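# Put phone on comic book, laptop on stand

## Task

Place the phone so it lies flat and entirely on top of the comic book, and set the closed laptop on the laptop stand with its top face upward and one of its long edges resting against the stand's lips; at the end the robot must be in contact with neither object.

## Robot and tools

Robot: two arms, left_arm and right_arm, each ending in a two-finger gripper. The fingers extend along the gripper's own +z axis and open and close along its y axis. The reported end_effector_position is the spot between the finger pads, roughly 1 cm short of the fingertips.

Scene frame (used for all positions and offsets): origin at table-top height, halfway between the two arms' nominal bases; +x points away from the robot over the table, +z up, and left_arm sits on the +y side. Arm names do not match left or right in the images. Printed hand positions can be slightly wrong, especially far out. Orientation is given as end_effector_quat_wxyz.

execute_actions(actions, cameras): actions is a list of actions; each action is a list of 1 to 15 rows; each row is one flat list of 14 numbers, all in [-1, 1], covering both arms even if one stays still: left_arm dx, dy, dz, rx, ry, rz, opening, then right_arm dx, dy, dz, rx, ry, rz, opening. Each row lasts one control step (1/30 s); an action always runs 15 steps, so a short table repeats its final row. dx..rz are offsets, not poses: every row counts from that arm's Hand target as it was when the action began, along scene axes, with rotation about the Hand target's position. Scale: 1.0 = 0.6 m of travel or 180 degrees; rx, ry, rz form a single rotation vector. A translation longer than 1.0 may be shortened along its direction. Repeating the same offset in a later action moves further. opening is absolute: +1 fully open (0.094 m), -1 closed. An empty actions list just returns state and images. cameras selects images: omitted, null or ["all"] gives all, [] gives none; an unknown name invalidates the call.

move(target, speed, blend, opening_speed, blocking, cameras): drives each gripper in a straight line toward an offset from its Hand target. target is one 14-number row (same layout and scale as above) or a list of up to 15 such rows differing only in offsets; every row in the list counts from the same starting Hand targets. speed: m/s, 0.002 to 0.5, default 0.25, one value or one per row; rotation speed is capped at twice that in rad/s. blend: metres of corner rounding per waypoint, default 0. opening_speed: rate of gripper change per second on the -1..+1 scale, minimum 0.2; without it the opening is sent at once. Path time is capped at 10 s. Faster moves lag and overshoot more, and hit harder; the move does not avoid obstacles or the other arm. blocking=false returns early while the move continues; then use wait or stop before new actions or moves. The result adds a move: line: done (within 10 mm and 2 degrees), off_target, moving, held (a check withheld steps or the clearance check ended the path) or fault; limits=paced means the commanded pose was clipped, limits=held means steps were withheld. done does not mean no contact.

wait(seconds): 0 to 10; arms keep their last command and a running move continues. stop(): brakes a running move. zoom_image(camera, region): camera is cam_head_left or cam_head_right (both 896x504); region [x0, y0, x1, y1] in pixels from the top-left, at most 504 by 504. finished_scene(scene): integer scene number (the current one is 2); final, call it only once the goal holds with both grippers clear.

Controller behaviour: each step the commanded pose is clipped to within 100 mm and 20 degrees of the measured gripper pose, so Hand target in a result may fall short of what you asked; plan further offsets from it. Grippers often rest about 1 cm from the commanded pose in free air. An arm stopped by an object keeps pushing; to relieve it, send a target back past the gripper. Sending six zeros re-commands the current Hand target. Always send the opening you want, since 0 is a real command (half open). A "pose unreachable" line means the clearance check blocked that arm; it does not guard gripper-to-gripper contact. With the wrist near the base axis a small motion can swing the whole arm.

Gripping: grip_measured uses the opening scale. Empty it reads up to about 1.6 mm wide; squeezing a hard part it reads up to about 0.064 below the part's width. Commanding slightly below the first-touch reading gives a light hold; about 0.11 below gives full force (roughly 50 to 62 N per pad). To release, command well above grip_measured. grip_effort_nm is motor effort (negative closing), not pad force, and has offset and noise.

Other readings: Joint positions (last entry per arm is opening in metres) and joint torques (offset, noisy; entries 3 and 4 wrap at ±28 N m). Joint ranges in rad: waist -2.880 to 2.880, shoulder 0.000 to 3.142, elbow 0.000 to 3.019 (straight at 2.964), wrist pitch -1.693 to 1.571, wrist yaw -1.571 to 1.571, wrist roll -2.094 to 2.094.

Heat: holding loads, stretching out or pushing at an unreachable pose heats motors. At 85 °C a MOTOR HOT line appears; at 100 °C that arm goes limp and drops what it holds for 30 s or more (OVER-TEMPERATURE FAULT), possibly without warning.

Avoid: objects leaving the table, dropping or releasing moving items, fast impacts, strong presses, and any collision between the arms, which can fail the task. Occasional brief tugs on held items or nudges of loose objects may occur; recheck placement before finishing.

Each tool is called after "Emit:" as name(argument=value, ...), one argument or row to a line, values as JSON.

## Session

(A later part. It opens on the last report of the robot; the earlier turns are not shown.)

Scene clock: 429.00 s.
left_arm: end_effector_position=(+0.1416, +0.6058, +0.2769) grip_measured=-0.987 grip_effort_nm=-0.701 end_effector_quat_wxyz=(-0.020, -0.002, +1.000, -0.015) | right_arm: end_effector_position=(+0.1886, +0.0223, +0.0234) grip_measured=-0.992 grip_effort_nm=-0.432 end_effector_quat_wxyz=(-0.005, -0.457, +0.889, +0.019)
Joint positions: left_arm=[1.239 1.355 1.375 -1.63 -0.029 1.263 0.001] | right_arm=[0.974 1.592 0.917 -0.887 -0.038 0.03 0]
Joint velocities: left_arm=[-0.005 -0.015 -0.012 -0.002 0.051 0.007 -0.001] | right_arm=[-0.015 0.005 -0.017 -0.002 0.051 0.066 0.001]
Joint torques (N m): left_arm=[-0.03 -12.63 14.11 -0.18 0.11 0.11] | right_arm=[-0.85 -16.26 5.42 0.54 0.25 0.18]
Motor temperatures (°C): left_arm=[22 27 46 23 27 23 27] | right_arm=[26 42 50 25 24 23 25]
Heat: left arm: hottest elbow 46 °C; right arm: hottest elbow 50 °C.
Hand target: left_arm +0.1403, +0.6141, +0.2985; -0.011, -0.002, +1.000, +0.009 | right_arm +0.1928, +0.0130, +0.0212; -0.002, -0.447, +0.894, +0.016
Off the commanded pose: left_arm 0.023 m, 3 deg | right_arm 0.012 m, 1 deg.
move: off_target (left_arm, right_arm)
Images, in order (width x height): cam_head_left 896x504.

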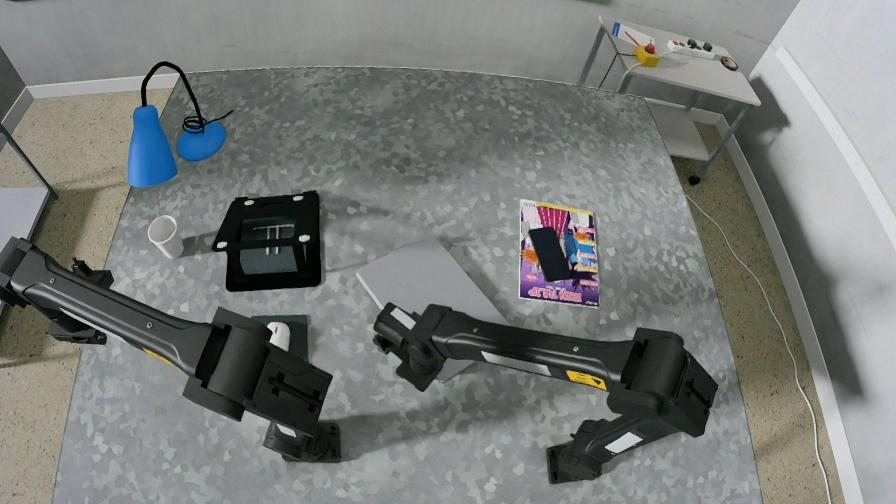

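Emit:
move(
  target=[
    [0,0,0,0,0,0,-1,-0.025,0.025,0.05,0,0,0,-1],
    [0,0,0,0,0,0,-1,0,0.025,0.33,0,0,0,-1],
    [0,0,0,0,0,0,-1,0.6,-0.09,0.33,0,0,-0.16,-1],
  ],
  blend=0.03,
)

Emit:
zoom_image(
  camera="cam_head_left",
  region=[270, 180, 550, 420],
)

Scene clock: 440.07 s.
left_arm: end_effector_position=(+0.1416, +0.6058, +0.2769) grip_measured=-0.987 grip_effort_nm=-0.701 end_effector_quat_wxyz=(-0.020, -0.002, +1.000, -0.015) | right_arm: end_effector_position=(+0.5395, -0.0483, +0.2237) grip_measured=-0.992 grip_effort_nm=-0.432 end_effector_quat_wxyz=(+0.003, -0.215, +0.976, +0.016)
Joint positions: left_arm=[1.239 1.355 1.375 -1.63 -0.029 1.263 0.001] | right_arm=[0.421 2.001 2.062 -1.619 -0.03 -0.007 0]
Joint velocities: left_arm=[-0.015 -0.005 -0.012 0.002 -0.095 -0.007 0] | right_arm=[-0.005 -0.005 0.002 0.002 0.037 0.022 0]
Joint torques (N m): left_arm=[-0.15 -12.63 14.28 0.17 0.11 0.08] | right_arm=[0.44 -21.89 12.96 -0.32 -0.06 0.2]
Motor temperatures (°C): left_arm=[22 27 45 23 27 23 27] | right_arm=[26 41 49 25 24 23 25]
Heat: left arm: hottest elbow 45 °C; right arm: hottest elbow 49 °C.
Hand target: left_arm +0.1403, +0.6141, +0.2985; -0.011, -0.002, +1.000, +0.009 | right_arm +0.5535, -0.0426, +0.2210; +0.005, -0.211, +0.977, +0.017
Off the commanded pose: left_arm 0.023 m, 3 deg | right_arm 0.016 m, 1 deg.
move: off_target (left_arm, right_arm); blend cut to 0.0183 m at target 1

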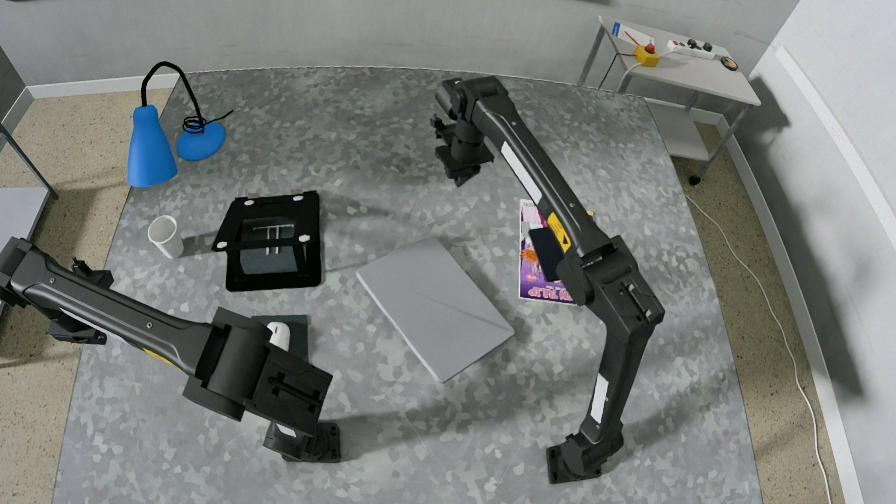

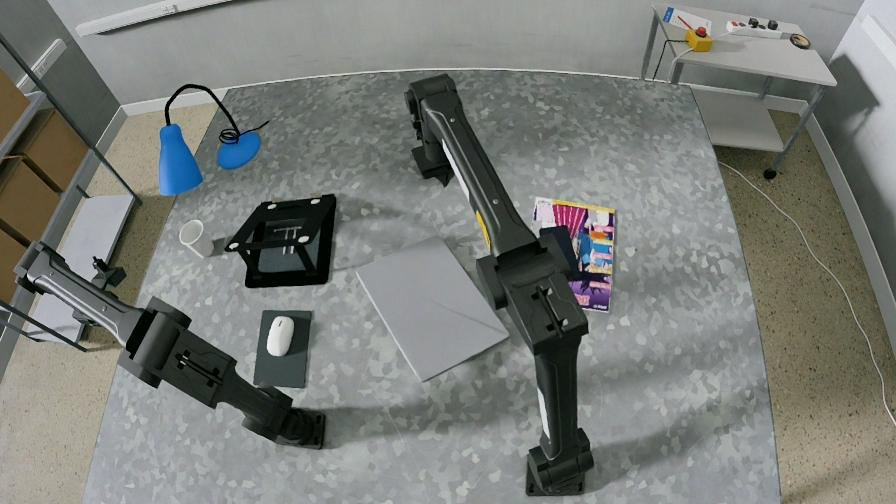

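Scaled by 1.800.

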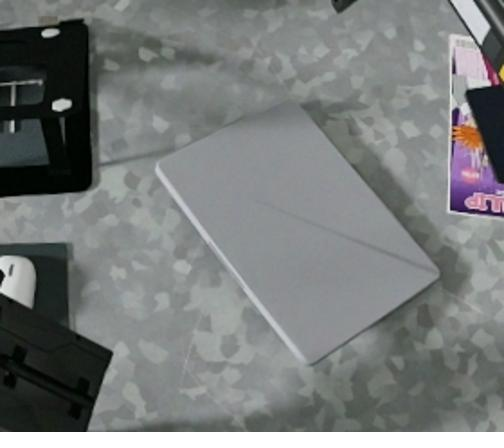

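Emit:
move(
  target=[0,0,0,0,0,0,-1,0,-0.02,-0.333,0,0,0,-1],
  speed=0.2,
)

Emit:
zoom_image(
  camera="cam_head_left",
  region=[330, 150, 570, 400],
)

Scene clock: 445.90 s.
left_arm: end_effector_position=(+0.1416, +0.6058, +0.2769) grip_measured=-0.987 grip_effort_nm=-0.691 end_effector_quat_wxyz=(-0.020, -0.002, +1.000, -0.015) | right_arm: end_effector_position=(+0.5500, -0.0515, +0.0414) grip_measured=-0.992 grip_effort_nm=-0.427 end_effector_quat_wxyz=(+0.016, -0.213, +0.977, +0.019)
Joint positions: left_arm=[1.239 1.355 1.375 -1.63 -0.029 1.263 0.001] | right_arm=[0.41 2.09 1.719 -1.16 -0.03 -0.013 0]
Joint velocities: left_arm=[0.005 -0.005 -0.007 -0.002 -0.081 -0.051 -0.001] | right_arm=[0.005 -0.015 0.002 -0.012 -0.007 0.095 0]
Joint torques (N m): left_arm=[-1.44 -12.63 14.24 -0.29 0.15 0.12] | right_arm=[-0.26 -23.06 8.13 0.57 -0.06 0.07]
Motor temperatures (°C): left_arm=[22 27 45 23 27 23 27] | right_arm=[26 42 49 25 24 23 25]
Heat: left arm: hottest elbow 45 °C; right arm: hottest elbow 49 °C.
Hand target: left_arm +0.1403, +0.6141, +0.2985; -0.011, -0.002, +1.000, +0.009 | right_arm +0.5525, -0.0581, +0.0215; +0.006, -0.211, +0.977, +0.017
Off the commanded pose: left_arm 0.023 m, 3 deg | right_arm 0.021 m, 1 deg.
move: off_target (left_arm, right_arm)

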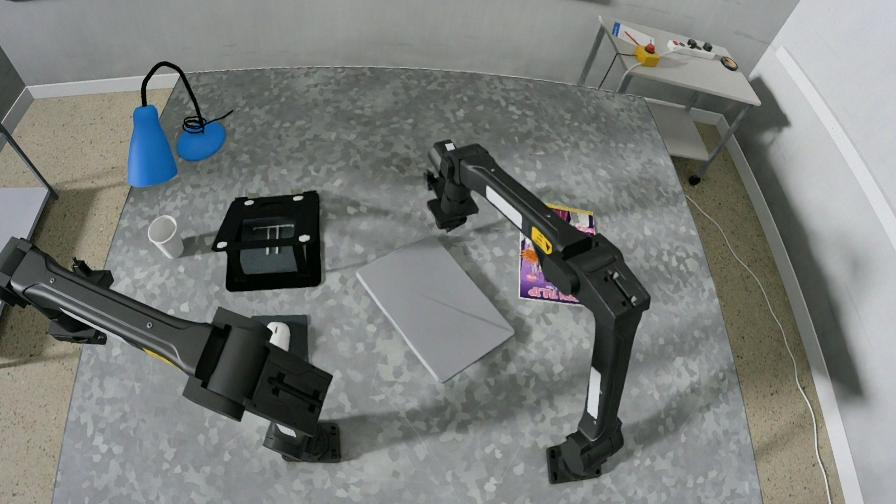

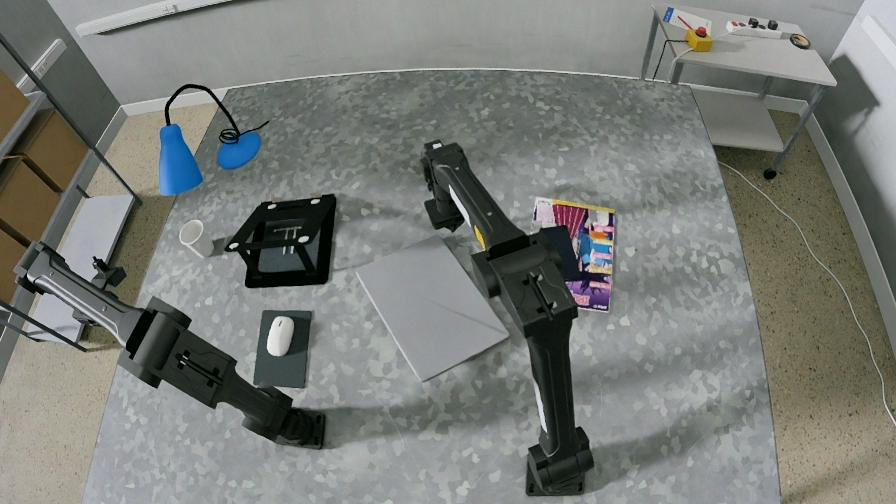

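Scaled by 2.016.

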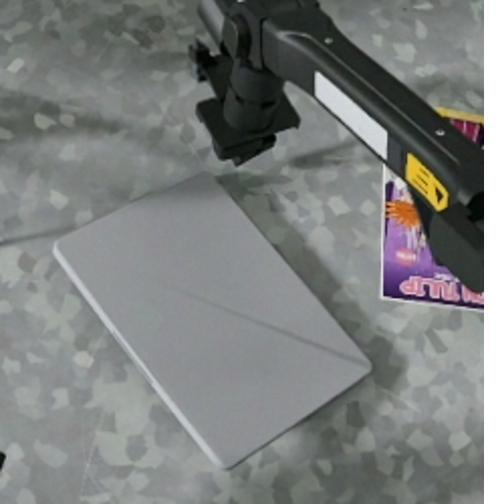

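Emit:
move(
  target=[0,0,0,0,0,0,-1,-0.05,-0.03,-0.03,0,0,0,-1],
  speed=0.12,
  cameras=["cam_head_left"],
)

Emit:
zoom_image(
  camera="cam_head_left",
  region=[330, 150, 570, 400],
)

Scene clock: 450.53 s.
left_arm: end_effector_position=(+0.1416, +0.6058, +0.2769) grip_measured=-0.987 grip_effort_nm=-0.701 end_effector_quat_wxyz=(-0.020, -0.002, +1.000, -0.015) | right_arm: end_effector_position=(+0.5279, -0.0658, +0.0150) grip_measured=-0.992 grip_effort_nm=-0.427 end_effector_quat_wxyz=(+0.016, -0.213, +0.977, +0.018)
Joint positions: left_arm=[1.239 1.355 1.375 -1.63 -0.029 1.263 0.001] | right_arm=[0.403 2.056 1.585 -1.062 -0.03 -0.02 0]
Joint velocities: left_arm=[-0.015 0.015 0.007 0.012 -0.022 0.007 0] | right_arm=[-0.005 -0.015 -0.012 0.007 -0.051 0.007 -0.001]
Joint torques (N m): left_arm=[-0.32 -12.63 14.2 -0.03 0.12 0.1] | right_arm=[-0.38 -23.88 5.93 0.65 -0.07 0.08]
Motor temperatures (°C): left_arm=[22 27 45 23 27 23 27] | right_arm=[26 42 48 25 24 23 25]
Heat: left arm: hottest elbow 45 °C; right arm: hottest elbow 48 °C.
Hand target: left_arm +0.1403, +0.6141, +0.2985; -0.011, -0.002, +1.000, +0.009 | right_arm +0.5221, -0.0759, +0.0037; +0.005, -0.211, +0.977, +0.017
Off the commanded pose: left_arm 0.023 m, 3 deg | right_arm 0.016 m, 1 deg.
move: off_target (left_arm, right_arm)
Images, in order (width x height): cam_head_left 896x504.

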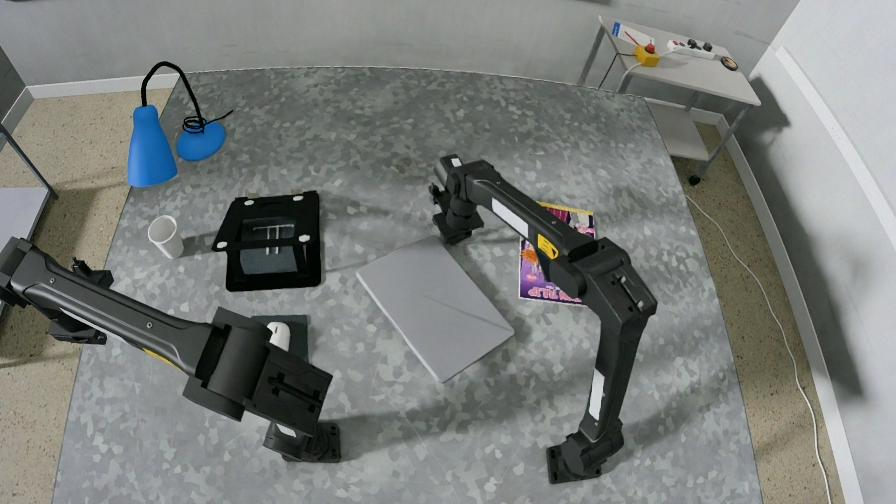

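Scaled by 2.016.

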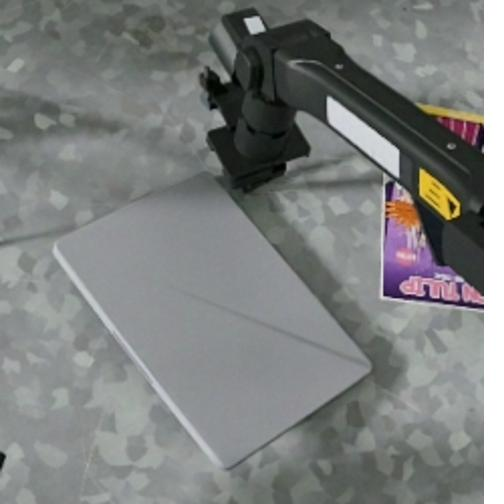

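Emit:
move(
  target=[
    [0,0,0,0,0,0,-1,-0.06,-0.08,0.02,0,0,0,-1],
    [0,0,0,0,0,0,-1,-0.18,0.13,0.02,0,0,0.05,-1],
  ],
  speed=0.12,
  cameras=["cam_head_left"],
)

Emit:
zoom_image(
  camera="cam_head_left",
  region=[330, 170, 570, 420],
)

Scene clock: 455.90 s.
left_arm: end_effector_position=(+0.1416, +0.6058, +0.2769) grip_measured=-0.987 grip_effort_nm=-0.696 end_effector_quat_wxyz=(-0.020, -0.002, +1.000, -0.015) | right_arm: end_effector_position=(+0.4281, -0.0084, +0.0146) grip_measured=-0.992 grip_effort_nm=-0.418 end_effector_quat_wxyz=(+0.009, -0.279, +0.960, +0.011)
Joint positions: left_arm=[1.239 1.355 1.375 -1.63 -0.029 1.263 0.001] | right_arm=[0.577 1.927 1.372 -0.991 -0.015 0.016 0]
Joint velocities: left_arm=[-0.005 -0.005 -0.012 0.002 0.037 -0.051 -0.001] | right_arm=[0.015 -0.015 -0.002 -0.002 -0.095 -0.037 0]
Joint torques (N m): left_arm=[-0.67 -12.81 14.31 -0.17 0.1 0.13] | right_arm=[2.49 -22.24 6.83 -0.02 -0.53 0.25]
Motor temperatures (°C): left_arm=[22 27 45 23 27 23 27] | right_arm=[26 42 48 25 24 23 25]
Heat: left arm: hottest elbow 45 °C; right arm: hottest elbow 48 °C.
Hand target: left_arm +0.1403, +0.6141, +0.2985; -0.011, -0.002, +1.000, +0.009 | right_arm +0.4145, +0.0036, +0.0151; +0.003, -0.287, +0.958, +0.018
Off the commanded pose: left_arm 0.023 m, 3 deg | right_arm 0.018 m, 1 deg.
move: off_target (left_arm, right_arm)
Images, in order (width x height): cam_head_left 896x504.

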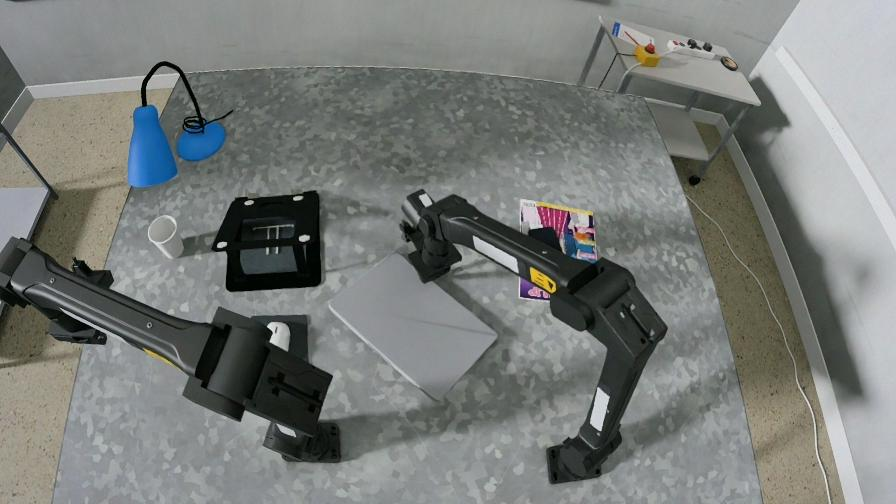

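Scaled by 2.016.

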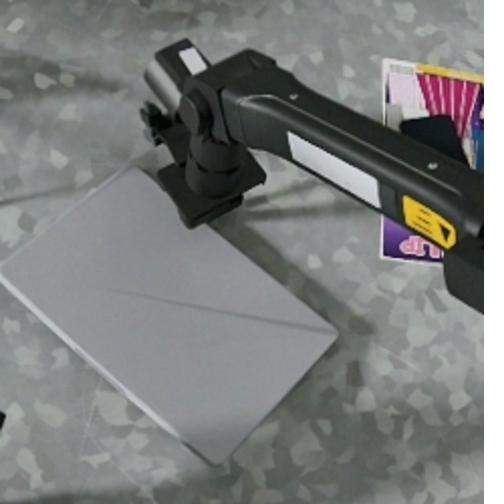

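Emit:
move(
  target=[
    [0,0,0,0,0,0,-1,0.05,-0.04,0.015,0,0,0,-1],
    [0,0,0,0,0,0,-1,0.125,0.055,0.015,0,0,0,-1],
    [0,0,0,0,0,0,-1,-0.08,0.17,0.015,0,0,0.05,-1],
  ],
  speed=0.12,
  cameras=["cam_head_left"],
)

Emit:
zoom_image(
  camera="cam_head_left",
  region=[290, 180, 530, 430],
)

Scene clock: 466.80 s.
left_arm: end_effector_position=(+0.1416, +0.6058, +0.2769) grip_measured=-0.987 grip_effort_nm=-0.696 end_effector_quat_wxyz=(-0.020, -0.002, +1.000, -0.015) | right_arm: end_effector_position=(+0.3900, +0.1034, +0.0285) grip_measured=-0.992 grip_effort_nm=-0.432 end_effector_quat_wxyz=(+0.017, -0.353, +0.935, +0.016)
Joint positions: left_arm=[1.239 1.355 1.375 -1.63 -0.029 1.263 0.001] | right_arm=[0.772 1.992 1.518 -1.053 -0.017 0.056 0]
Joint velocities: left_arm=[0.005 -0.005 -0.007 -0.002 -0.007 -0.007 0] | right_arm=[-0.015 -0.005 -0.002 -0.002 0.037 -0.022 0]
Joint torques (N m): left_arm=[-1.08 -12.34 14.31 -0.08 0.08 0.14] | right_arm=[2.43 -23.88 5.63 -0.01 -0.47 0.22]
Motor temperatures (°C): left_arm=[22 27 45 23 27 23 28] | right_arm=[26 42 48 25 24 23 25]
Heat: left arm: hottest elbow 45 °C; right arm: hottest elbow 48 °C.
Hand target: left_arm +0.1403, +0.6141, +0.2985; -0.011, -0.002, +1.000, +0.009 | right_arm +0.3671, +0.1062, +0.0220; +0.000, -0.361, +0.932, +0.017
Off the commanded pose: left_arm 0.023 m, 3 deg | right_arm 0.024 m, 2 deg.
move: off_target (left_arm, right_arm)
Images, in order (width x height): cam_head_left 896x504.

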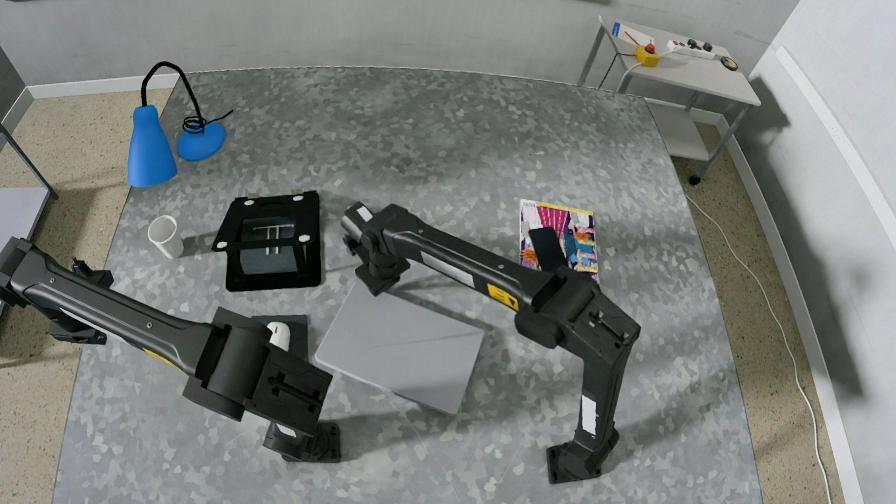

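Scaled by 2.016.

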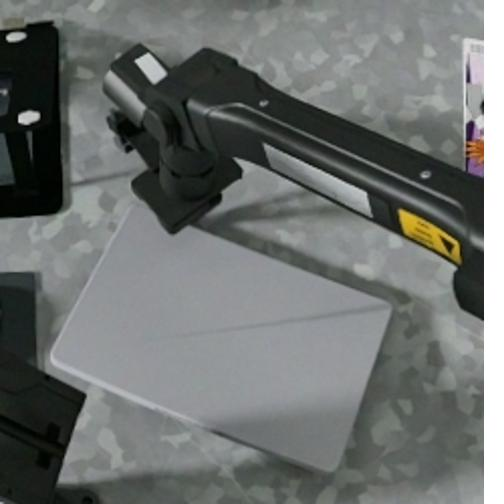

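Emit:
move(
  target=[0,0,0,0,0,0,-1,-0.155,0.02,0.0,0,0,0.05,-1],
  speed=0.12,
  cameras=["cam_head_left"],
)

Emit:
zoom_image(
  camera="cam_head_left",
  region=[290, 180, 530, 430],
)

Scene clock: 471.70 s.
left_arm: end_effector_position=(+0.1416, +0.6058, +0.2769) grip_measured=-0.987 grip_effort_nm=-0.696 end_effector_quat_wxyz=(-0.020, -0.002, +1.000, -0.015) | right_arm: end_effector_position=(+0.2963, +0.1220, +0.0445) grip_measured=-0.992 grip_effort_nm=-0.418 end_effector_quat_wxyz=(+0.022, -0.420, +0.907, +0.024)
Joint positions: left_arm=[1.239 1.355 1.375 -1.63 -0.029 1.263 0.001] | right_arm=[0.917 1.854 1.347 -1.004 -0.021 0.056 0]
Joint velocities: left_arm=[0.005 -0.005 0.002 0.012 0.007 -0.022 0] | right_arm=[-0.005 -0.015 -0.002 -0.007 0.051 0.037 0]
Joint torques (N m): left_arm=[0.09 -12.63 14.34 -0.1 0.09 0.12] | right_arm=[2.37 -19.31 5.23 0.39 -0.34 0.11]
Motor temperatures (°C): left_arm=[22 27 45 23 27 23 28] | right_arm=[26 42 47 25 24 23 25]
Heat: left arm: hottest elbow 45 °C; right arm: hottest elbow 47 °C.
Hand target: left_arm +0.1403, +0.6141, +0.2985; -0.011, -0.003, +1.000, +0.009 | right_arm +0.2739, +0.1194, +0.0218; -0.002, -0.433, +0.901, +0.017
Off the commanded pose: left_arm 0.023 m, 3 deg | right_arm 0.032 m, 3 deg.
move: off_target (left_arm, right_arm)
Images, in order (width x height): cam_head_left 896x504.

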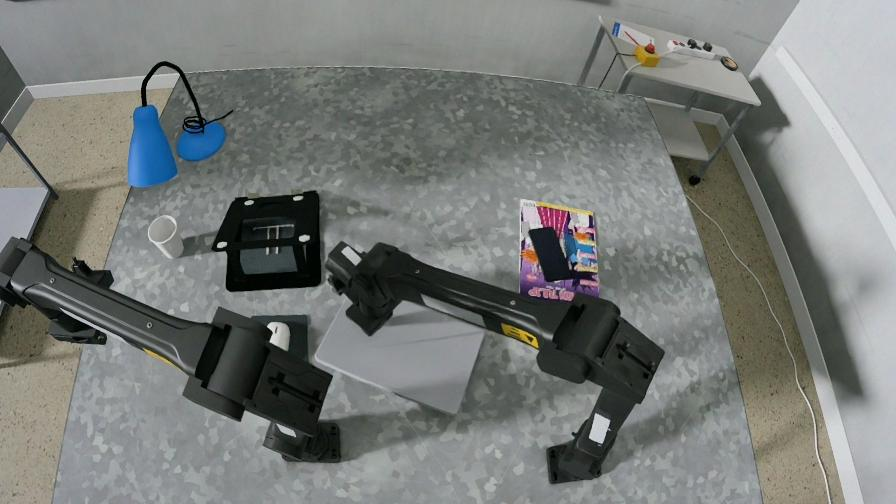

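Scaled by 2.016.

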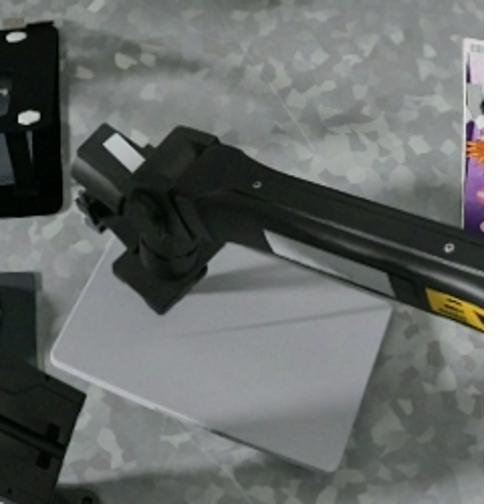

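Emit:
move(
  target=[
    [0,0,0,0,0,0,-1,0,0,0.12,0,0,0,-1],
    [0,0,0,0,0,0,-1,0.28,0,0.12,0,0,-0.03,-1],
    [0,0,0,0,0,0,-1,0.28,0,-0.03,0,0,-0.03,-1],
  ],
  speed=0.15,
  cameras=["cam_head_left"],
)

Emit:
zoom_image(
  camera="cam_head_left",
  region=[290, 180, 530, 430],
)

Scene clock: 477.73 s.
left_arm: end_effector_position=(+0.1416, +0.6058, +0.2769) grip_measured=-0.987 grip_effort_nm=-0.696 end_effector_quat_wxyz=(-0.020, -0.002, +1.000, -0.015) | right_arm: end_effector_position=(+0.4430, +0.1221, +0.0307) grip_measured=-0.992 grip_effort_nm=-0.422 end_effector_quat_wxyz=(+0.016, -0.389, +0.921, +0.022)
Joint positions: left_arm=[1.239 1.355 1.375 -1.63 -0.029 1.263 0.001] | right_arm=[0.731 2.113 1.728 -1.14 -0.031 -0.064 0]
Joint velocities: left_arm=[-0.005 -0.005 0.002 -0.002 0.007 -0.022 -0.001] | right_arm=[-0.015 -0.005 -0.012 0.002 -0.037 -0.037 0.001]
Joint torques (N m): left_arm=[-1.03 -12.45 14.19 -0.13 0.07 0.11] | right_arm=[0.15 -22.3 7.77 0.66 -0.07 0.09]
Motor temperatures (°C): left_arm=[22 27 45 23 27 23 28] | right_arm=[26 42 47 25 24 23 25]
Heat: left arm: hottest elbow 45 °C; right arm: hottest elbow 47 °C.
Hand target: left_arm +0.1403, +0.6141, +0.2985; -0.011, -0.003, +1.000, +0.009 | right_arm +0.4426, +0.1171, +0.0042; +0.000, -0.390, +0.921, +0.018
Off the commanded pose: left_arm 0.023 m, 3 deg | right_arm 0.027 m, 2 deg.
move: off_target (left_arm, right_arm)
Images, in order (width x height): cam_head_left 896x504.

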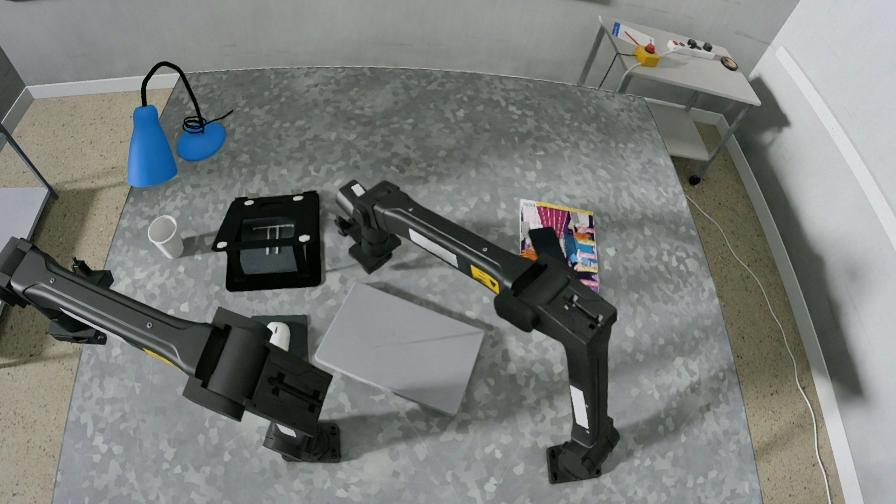

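Scaled by 2.016.

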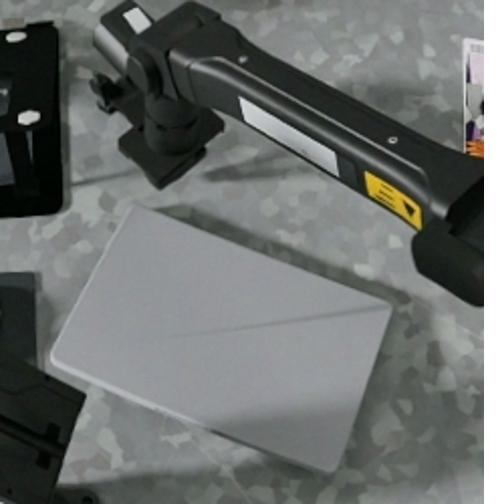

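Emit:
move(
  target=[
    [0,0,0,0,0,0,-1,-0.02,0,-0.03,0,0,0,-1],
    [0,0,0,0,0,0,-1,-0.05,0.01,-0.01,0,0,0,-1],
    [0,0,0,0,0,0,-1,-0.265,0.035,-0.01,0,0,0.06,-1],
  ],
  speed=0.12,
  cameras=["cam_head_left"],
)

Emit:
zoom_image(
  camera="cam_head_left",
  region=[290, 180, 530, 430],
)

Scene clock: 483.07 s.
left_arm: end_effector_position=(+0.1416, +0.6058, +0.2769) grip_measured=-0.987 grip_effort_nm=-0.696 end_effector_quat_wxyz=(-0.020, -0.002, +1.000, -0.015) | right_arm: end_effector_position=(+0.3080, +0.1462, +0.0136) grip_measured=-0.992 grip_effort_nm=-0.413 end_effector_quat_wxyz=(+0.023, -0.469, +0.883, +0.022)
Joint positions: left_arm=[1.239 1.355 1.375 -1.63 -0.029 1.263 0.001] | right_arm=[0.926 1.954 1.411 -0.967 -0.02 -0.044 0]
Joint velocities: left_arm=[-0.005 0.005 -0.012 -0.012 0.007 0.051 0] | right_arm=[-0.015 -0.015 -0.017 -0.007 0.007 0.066 0]
Joint torques (N m): left_arm=[0.09 -12.34 14.15 -0.08 0.11 0.12] | right_arm=[2.2 -22.24 4.89 -0.09 -0.42 0.26]
Motor temperatures (°C): left_arm=[22 27 45 23 27 23 28] | right_arm=[26 42 47 25 24 23 25]
Heat: left arm: hottest elbow 45 °C; right arm: hottest elbow 47 °C.
Hand target: left_arm +0.1403, +0.6141, +0.2985; -0.011, -0.003, +1.000, +0.009 | right_arm +0.2833, +0.1397, -0.0024; -0.003, -0.475, +0.880, +0.017
Off the commanded pose: left_arm 0.023 m, 3 deg | right_arm 0.030 m, 3 deg.
move: off_target (left_arm, right_arm)
Images, in order (width x height): cam_head_left 896x504.

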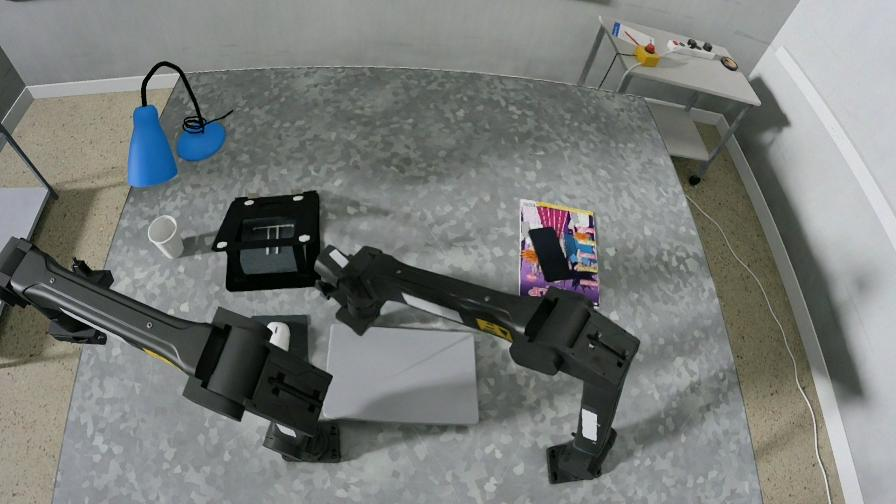

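Scaled by 2.016.

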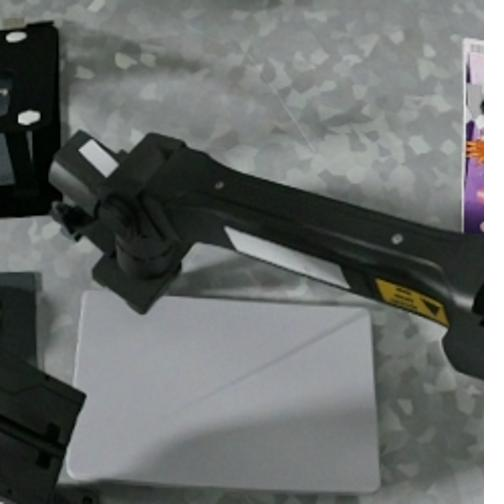

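Emit:
move(
  target=[
    [0,0,0,0,0,0,-1,0.06,0,0.03,0,0,0,-1],
    [0,0,0,0,0,0,-1,0.06,0,0.36,0,0,0,-1],
    [0,0,0,0,0,0,-1,-0.3,-0.06,0.36,0,0,-0.2,-1],
  ],
  blend=0.02,
  cameras=[],
)

Emit:
move(
  target=[0,0,0,0,0,0,-1,-0.25,0,0,0,0,-0.12,0.6],
)

Emit:
zoom_image(
  camera="cam_head_left",
  region=[290, 250, 530, 500],
)

Scene clock: 496.47 s.
left_arm: end_effector_position=(+0.1416, +0.6058, +0.2769) grip_measured=-0.987 grip_effort_nm=-0.696 end_effector_quat_wxyz=(-0.020, -0.002, +1.000, -0.015) | right_arm: end_effector_position=(+0.1051, +0.1113, +0.2131) grip_measured=-0.992 grip_effort_nm=-0.418 end_effector_quat_wxyz=(-0.003, -0.180, +0.984, +0.012)
Joint positions: left_arm=[1.239 1.355 1.375 -1.63 -0.029 1.263 0.001] | right_arm=[1.254 1.495 1.352 -1.409 -0.016 0.899 0]
Joint velocities: left_arm=[-0.005 -0.005 -0.017 -0.002 0.081 0.022 -0.001] | right_arm=[-0.005 -0.005 -0.022 -0.017 -0.022 -0.022 0]
Joint torques (N m): left_arm=[-0.73 -12.75 14.24 0.13 0.12 0.1] | right_arm=[1.14 -16.79 7.57 0.51 0.16 0.2]
Motor temperatures (°C): left_arm=[22 27 45 23 27 23 28] | right_arm=[26 42 46 25 24 23 25]
Heat: left arm: hottest elbow 45 °C; right arm: hottest elbow 46 °C.
Hand target: left_arm +0.1403, +0.6141, +0.2985; -0.011, -0.003, +1.000, +0.009 | right_arm +0.1006, +0.1095, +0.2131; +0.001, -0.180, +0.984, +0.016
Off the commanded pose: left_arm 0.023 m, 3 deg | right_arm 0.008 m, 1 deg.
move: off_target (left_arm); blend cut to 0.0197 m at target 1
No camera images: "cameras" was empty.

Scene clock: 497.50 s.
left_arm: end_effector_position=(+0.1416, +0.6058, +0.2769) grip_measured=-0.987 grip_effort_nm=-0.696 end_effector_quat_wxyz=(-0.020, -0.002, +1.000, -0.015) | right_arm: end_effector_position=(+0.0886, +0.1101, +0.2103) grip_measured=+0.599 grip_effort_nm=0.071 end_effector_quat_wxyz=(-0.005, -0.166, +0.986, +0.009)
Joint positions: left_arm=[1.239 1.355 1.375 -1.63 -0.029 1.263 0.001] | right_arm=[1.29 1.485 1.334 -1.407 -0.016 0.962 0.075]
Joint velocities: left_arm=[-0.005 0.005 -0.012 -0.002 -0.022 -0.037 -0.001] | right_arm=[0.005 0.005 -0.002 -0.017 0.007 0.007 0]
Joint torques (N m): left_arm=[-0.91 -12.16 14.19 -0.01 0.13 0.11] | right_arm=[-0.21 -14.51 9.13 0.13 0.12 0.09]
Motor temperatures (°C): left_arm=[22 27 45 23 27 23 28] | right_arm=[26 42 46 25 24 23 25]
Heat: left arm: hottest elbow 45 °C; right arm: hottest elbow 46 °C.
Hand target: left_arm +0.1402, +0.6136, +0.2983; -0.011, -0.003, +1.000, +0.009 | right_arm +0.0941, +0.1107, +0.2110; -0.003, -0.164, +0.986, +0.010
Off the commanded pose: left_arm 0.023 m, 3 deg | right_arm 0.138 m, 20 deg.
move: held (right_arm; a check stopped the path), off_target (left_arm); limits=held
pose unreachable (right arm): on one or more control steps of this call, first in action 0 (counted from 0), this arm could not follow its commanded pose, so it was not sent that pose on those steps. It may still have moved: this result reports where it is.
cause: moving toward the commanded pose would bring a part of the arm too close to another arm (this arm's wrist (the part past joint 4) and the left arm's upper arm (the part past joint 2), along the way the arms are being sent, or toward where that arm still pushes).

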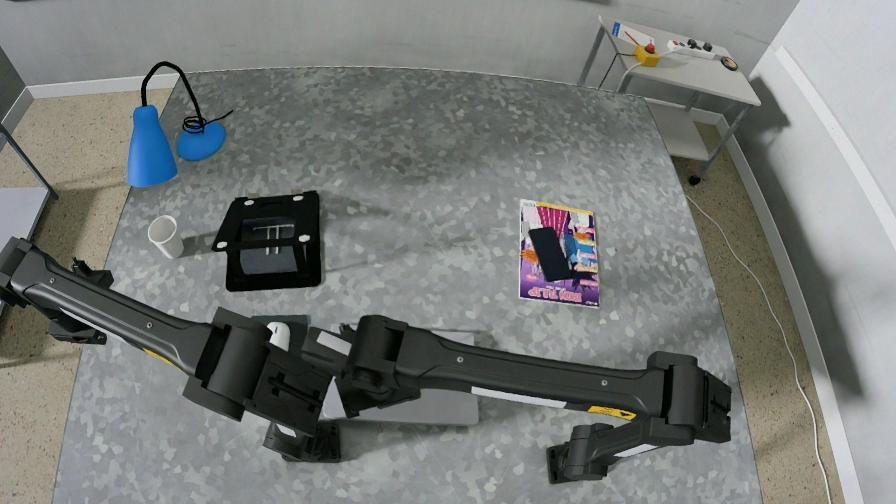

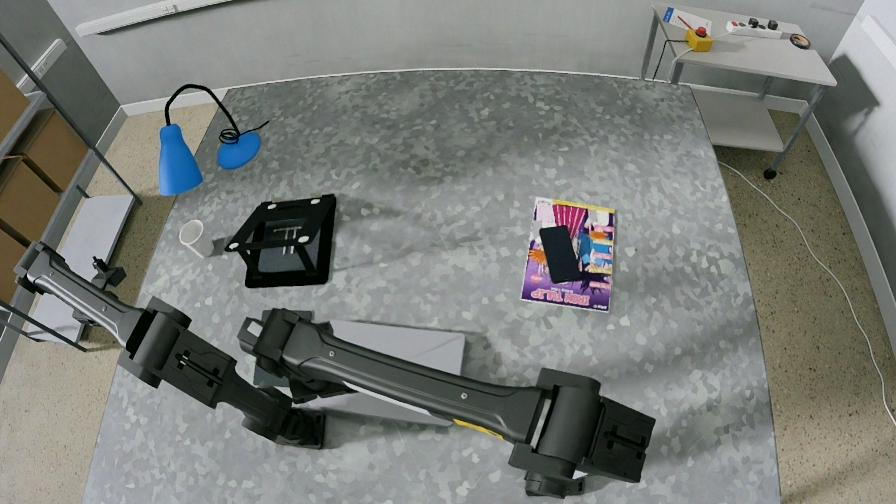

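Scaled by 2.016.

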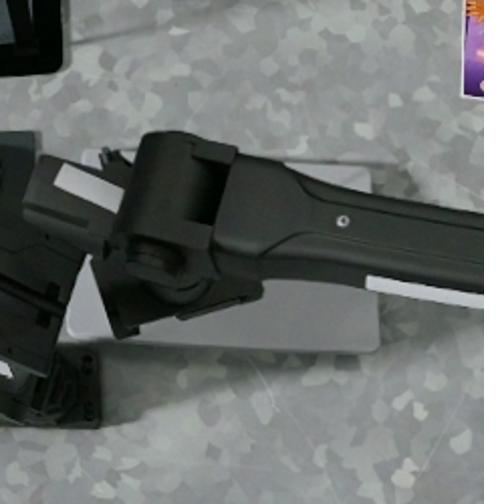

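Emit:
move(
  target=[-0.5,-0.02,0,0,0,0.4,-1,0,0,0,0,0,0,0.6],
  cameras=[],
)

Emit:
move(
  target=[0,0,0,0,0,0,-1,-0.23,0,0,0,0,-0.107,0.6],
)

Emit:
zoom_image(
  camera="cam_head_left",
  region=[250, 250, 530, 500],
)

Emit:
zoom_image(
  camera="cam_head_right",
  region=[220, 270, 480, 500],
)

Scene clock: 513.47 s.
left_arm: end_effector_position=(+0.0919, +0.6135, +0.2853) grip_measured=-0.987 grip_effort_nm=-0.696 end_effector_quat_wxyz=(-0.016, -0.096, +0.995, -0.004) | right_arm: end_effector_position=(+0.0886, +0.1101, +0.2103) grip_measured=+0.599 grip_effort_nm=0.066 end_effector_quat_wxyz=(-0.005, -0.166, +0.986, +0.009)
Joint positions: left_arm=[1.371 1.332 1.375 -1.63 -0.03 1.207 0.001] | right_arm=[1.29 1.485 1.334 -1.407 -0.016 0.961 0.075]
Joint velocities: left_arm=[0.005 -0.015 0.012 -0.007 -0.037 -0.007 0] | right_arm=[-0.005 -0.015 0.012 0.012 -0.022 -0.007 -0.001]
Joint torques (N m): left_arm=[-2.78 -10.93 10.09 0.12 0.06 0.03] | right_arm=[-0.32 -15.09 9.06 0.17 0.11 0.09]
Motor temperatures (°C): left_arm=[22 27 45 23 27 23 28] | right_arm=[26 41 46 25 24 23 25]
Heat: left arm: hottest elbow 45 °C; right arm: hottest elbow 46 °C.
Hand target: left_arm +0.0973, +0.6132, +0.2839; -0.017, -0.086, +0.996, -0.006 | right_arm +0.0940, +0.1107, +0.2110; -0.003, -0.164, +0.986, +0.010
Off the commanded pose: left_arm 0.252 m, 61 deg | right_arm 0.006 m, 0 deg.
move: held (left_arm; a check stopped the path); limits=held
pose unreachable (left arm): on one or more control steps of this call, first in action 0 (counted from 0), this arm could not follow its commanded pose, so it was not sent that pose on those steps. It may still have moved: this result reports where it is.
cause: moving toward the commanded pose would bring a part of the arm too close to another arm (this arm's upper arm (the part past joint 2) and the right arm's forearm (the part past joint 3)).
No camera images: "cameras" was empty.

Scene clock: 514.27 s.
left_arm: end_effector_position=(+0.0919, +0.6135, +0.2853) grip_measured=-0.987 grip_effort_nm=-0.691 end_effector_quat_wxyz=(-0.016, -0.096, +0.995, -0.004) | right_arm: end_effector_position=(+0.0863, +0.1107, +0.2103) grip_measured=+0.599 grip_effort_nm=0.061 end_effector_quat_wxyz=(-0.005, -0.156, +0.988, +0.009)
Joint positions: left_arm=[1.371 1.332 1.375 -1.63 -0.03 1.207 0.001] | right_arm=[1.295 1.485 1.334 -1.407 -0.016 0.986 0.075]
Joint velocities: left_arm=[-0.015 0.005 -0.022 -0.002 -0.022 0.022 0] | right_arm=[-0.005 -0.005 -0.012 -0.007 -0.007 0.007 0]
Joint torques (N m): left_arm=[-2.43 -11.05 10.1 0.03 0.04 0.07] | right_arm=[0.32 -15.38 8.65 0.16 0.09 0.07]
Motor temperatures (°C): left_arm=[22 27 45 23 27 23 28] | right_arm=[26 41 46 25 24 23 25]
Heat: left arm: hottest elbow 45 °C; right arm: hottest elbow 46 °C.
Hand target: left_arm +0.0973, +0.6132, +0.2839; -0.017, -0.086, +0.996, -0.006 | right_arm +0.0875, +0.1104, +0.2103; -0.005, -0.159, +0.987, +0.009
Off the commanded pose: left_arm 0.006 m, 1 deg | right_arm 0.130 m, 18 deg.
move: held (right_arm; a check stopped the path); limits=held
pose unreachable (right arm): on one or more control steps of this call, first in action 0 (counted from 0), this arm could not follow its commanded pose, so it was not sent that pose on those steps. It may still have moved: this result reports where it is.
cause: moving toward the commanded pose would bring a part of the arm too close to another arm (this arm's wrist (the part past joint 4) and the left arm's upper arm (the part past joint 2)).

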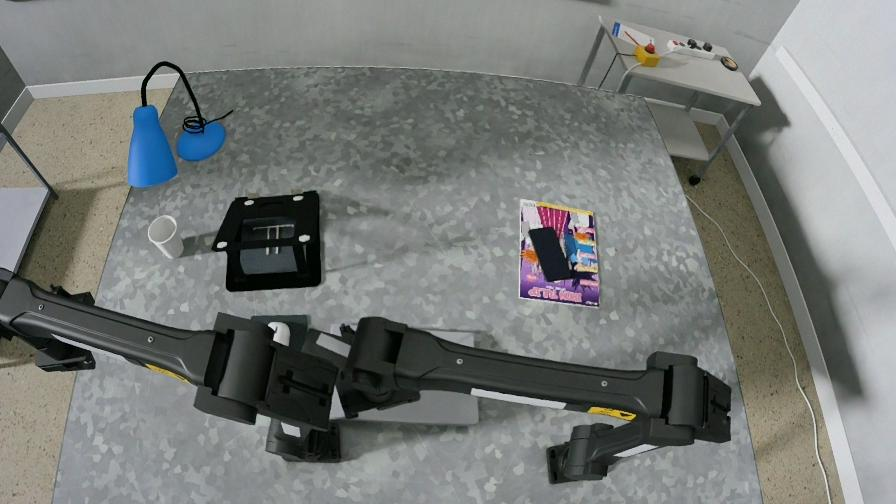

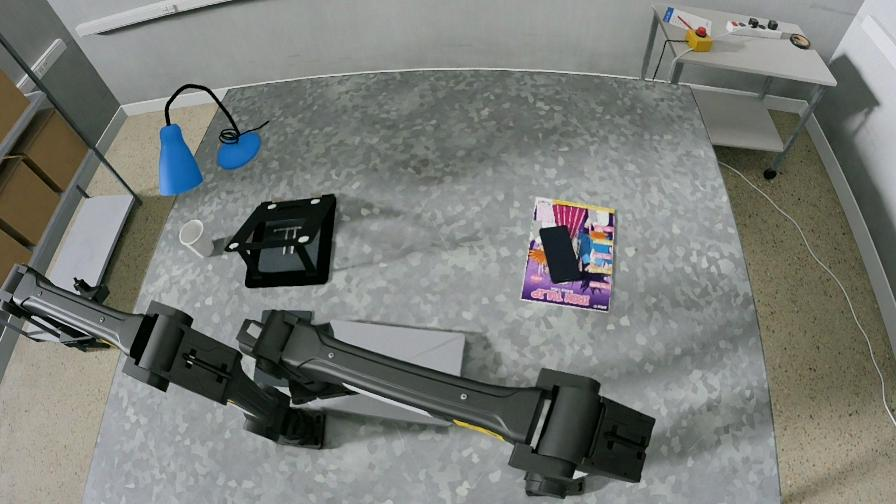

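Scaled by 1.800.

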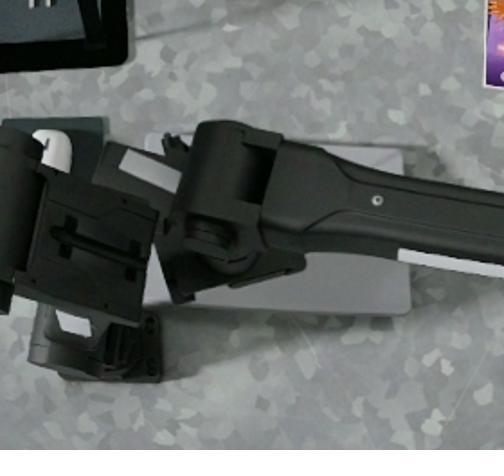

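Scaled by 1.938.

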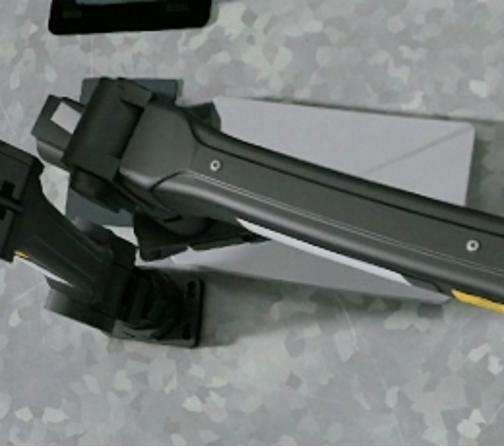

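Emit:
move(
  target=[
    [0,0,0,0,0,0,-1,0,-0.13,0.03,0,0,0,0.9],
    [0,0,0,0,0,0,-1,-0.2,-0.14,0.03,0,0,-0.102,0.9],
  ],
  blend=0.03,
)

Emit:
zoom_image(
  camera="cam_head_left",
  region=[250, 250, 530, 500],
)

Scene clock: 521.37 s.
left_arm: end_effector_position=(+0.0919, +0.6135, +0.2853) grip_measured=-0.987 grip_effort_nm=-0.696 end_effector_quat_wxyz=(-0.016, -0.096, +0.995, -0.004) | right_arm: end_effector_position=(-0.0316, +0.0349, +0.2286) grip_measured=+0.899 grip_effort_nm=0.066 end_effector_quat_wxyz=(-0.005, +0.001, +1.000, +0.011)
Joint positions: left_arm=[1.371 1.332 1.375 -1.63 -0.03 1.207 0.001] | right_arm=[1.571 1.234 1.139 -1.453 -0.009 1.58 0.089]
Joint velocities: left_arm=[-0.024 0.005 0.002 0.007 -0.051 0.051 0] | right_arm=[-0.015 -0.015 -0.002 0.002 0.022 -0.037 -0.001]
Joint torques (N m): left_arm=[-2.43 -10.93 10.14 0.39 0.02 0.11] | right_arm=[1.32 -11.87 7.77 -0.18 0.17 0.24]
Motor temperatures (°C): left_arm=[22 27 44 23 27 23 28] | right_arm=[26 40 46 25 24 23 25]
Heat: left arm: hottest elbow 44 °C; right arm: hottest elbow 46 °C.
Hand target: left_arm +0.0973, +0.6132, +0.2839; -0.017, -0.086, +0.996, -0.006 | right_arm -0.0349, +0.0277, +0.2281; -0.003, +0.000, +1.000, +0.008
Off the commanded pose: left_arm 0.006 m, 1 deg | right_arm 0.009 m, 0 deg.
move: done

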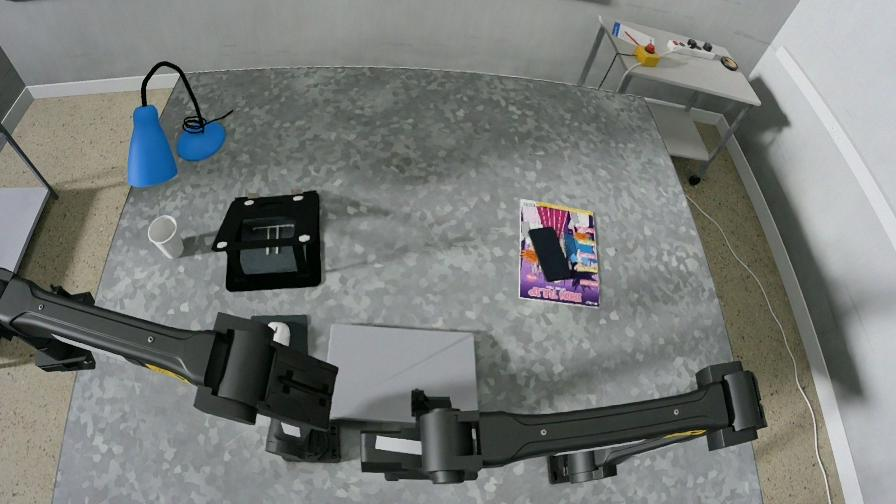

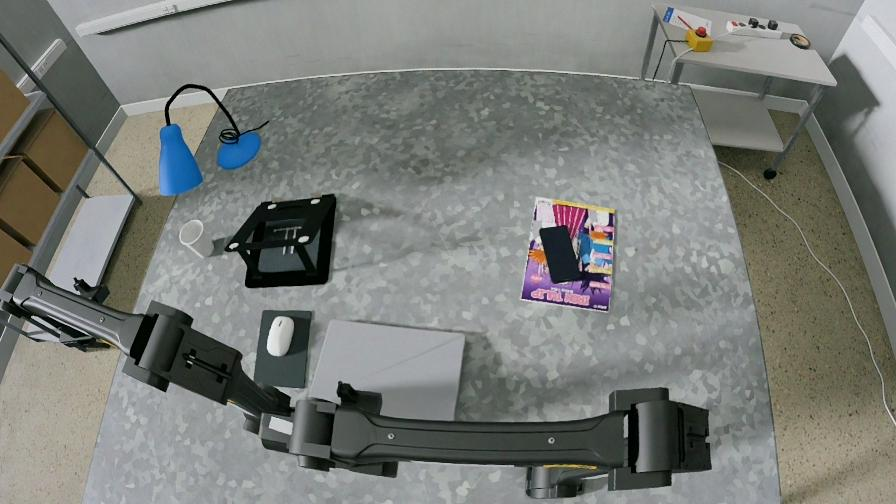

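Scaled by 1.800.

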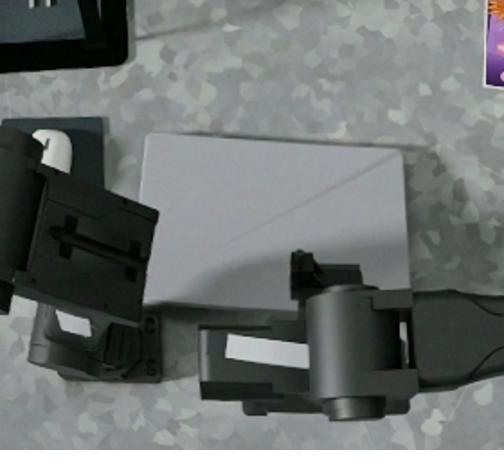

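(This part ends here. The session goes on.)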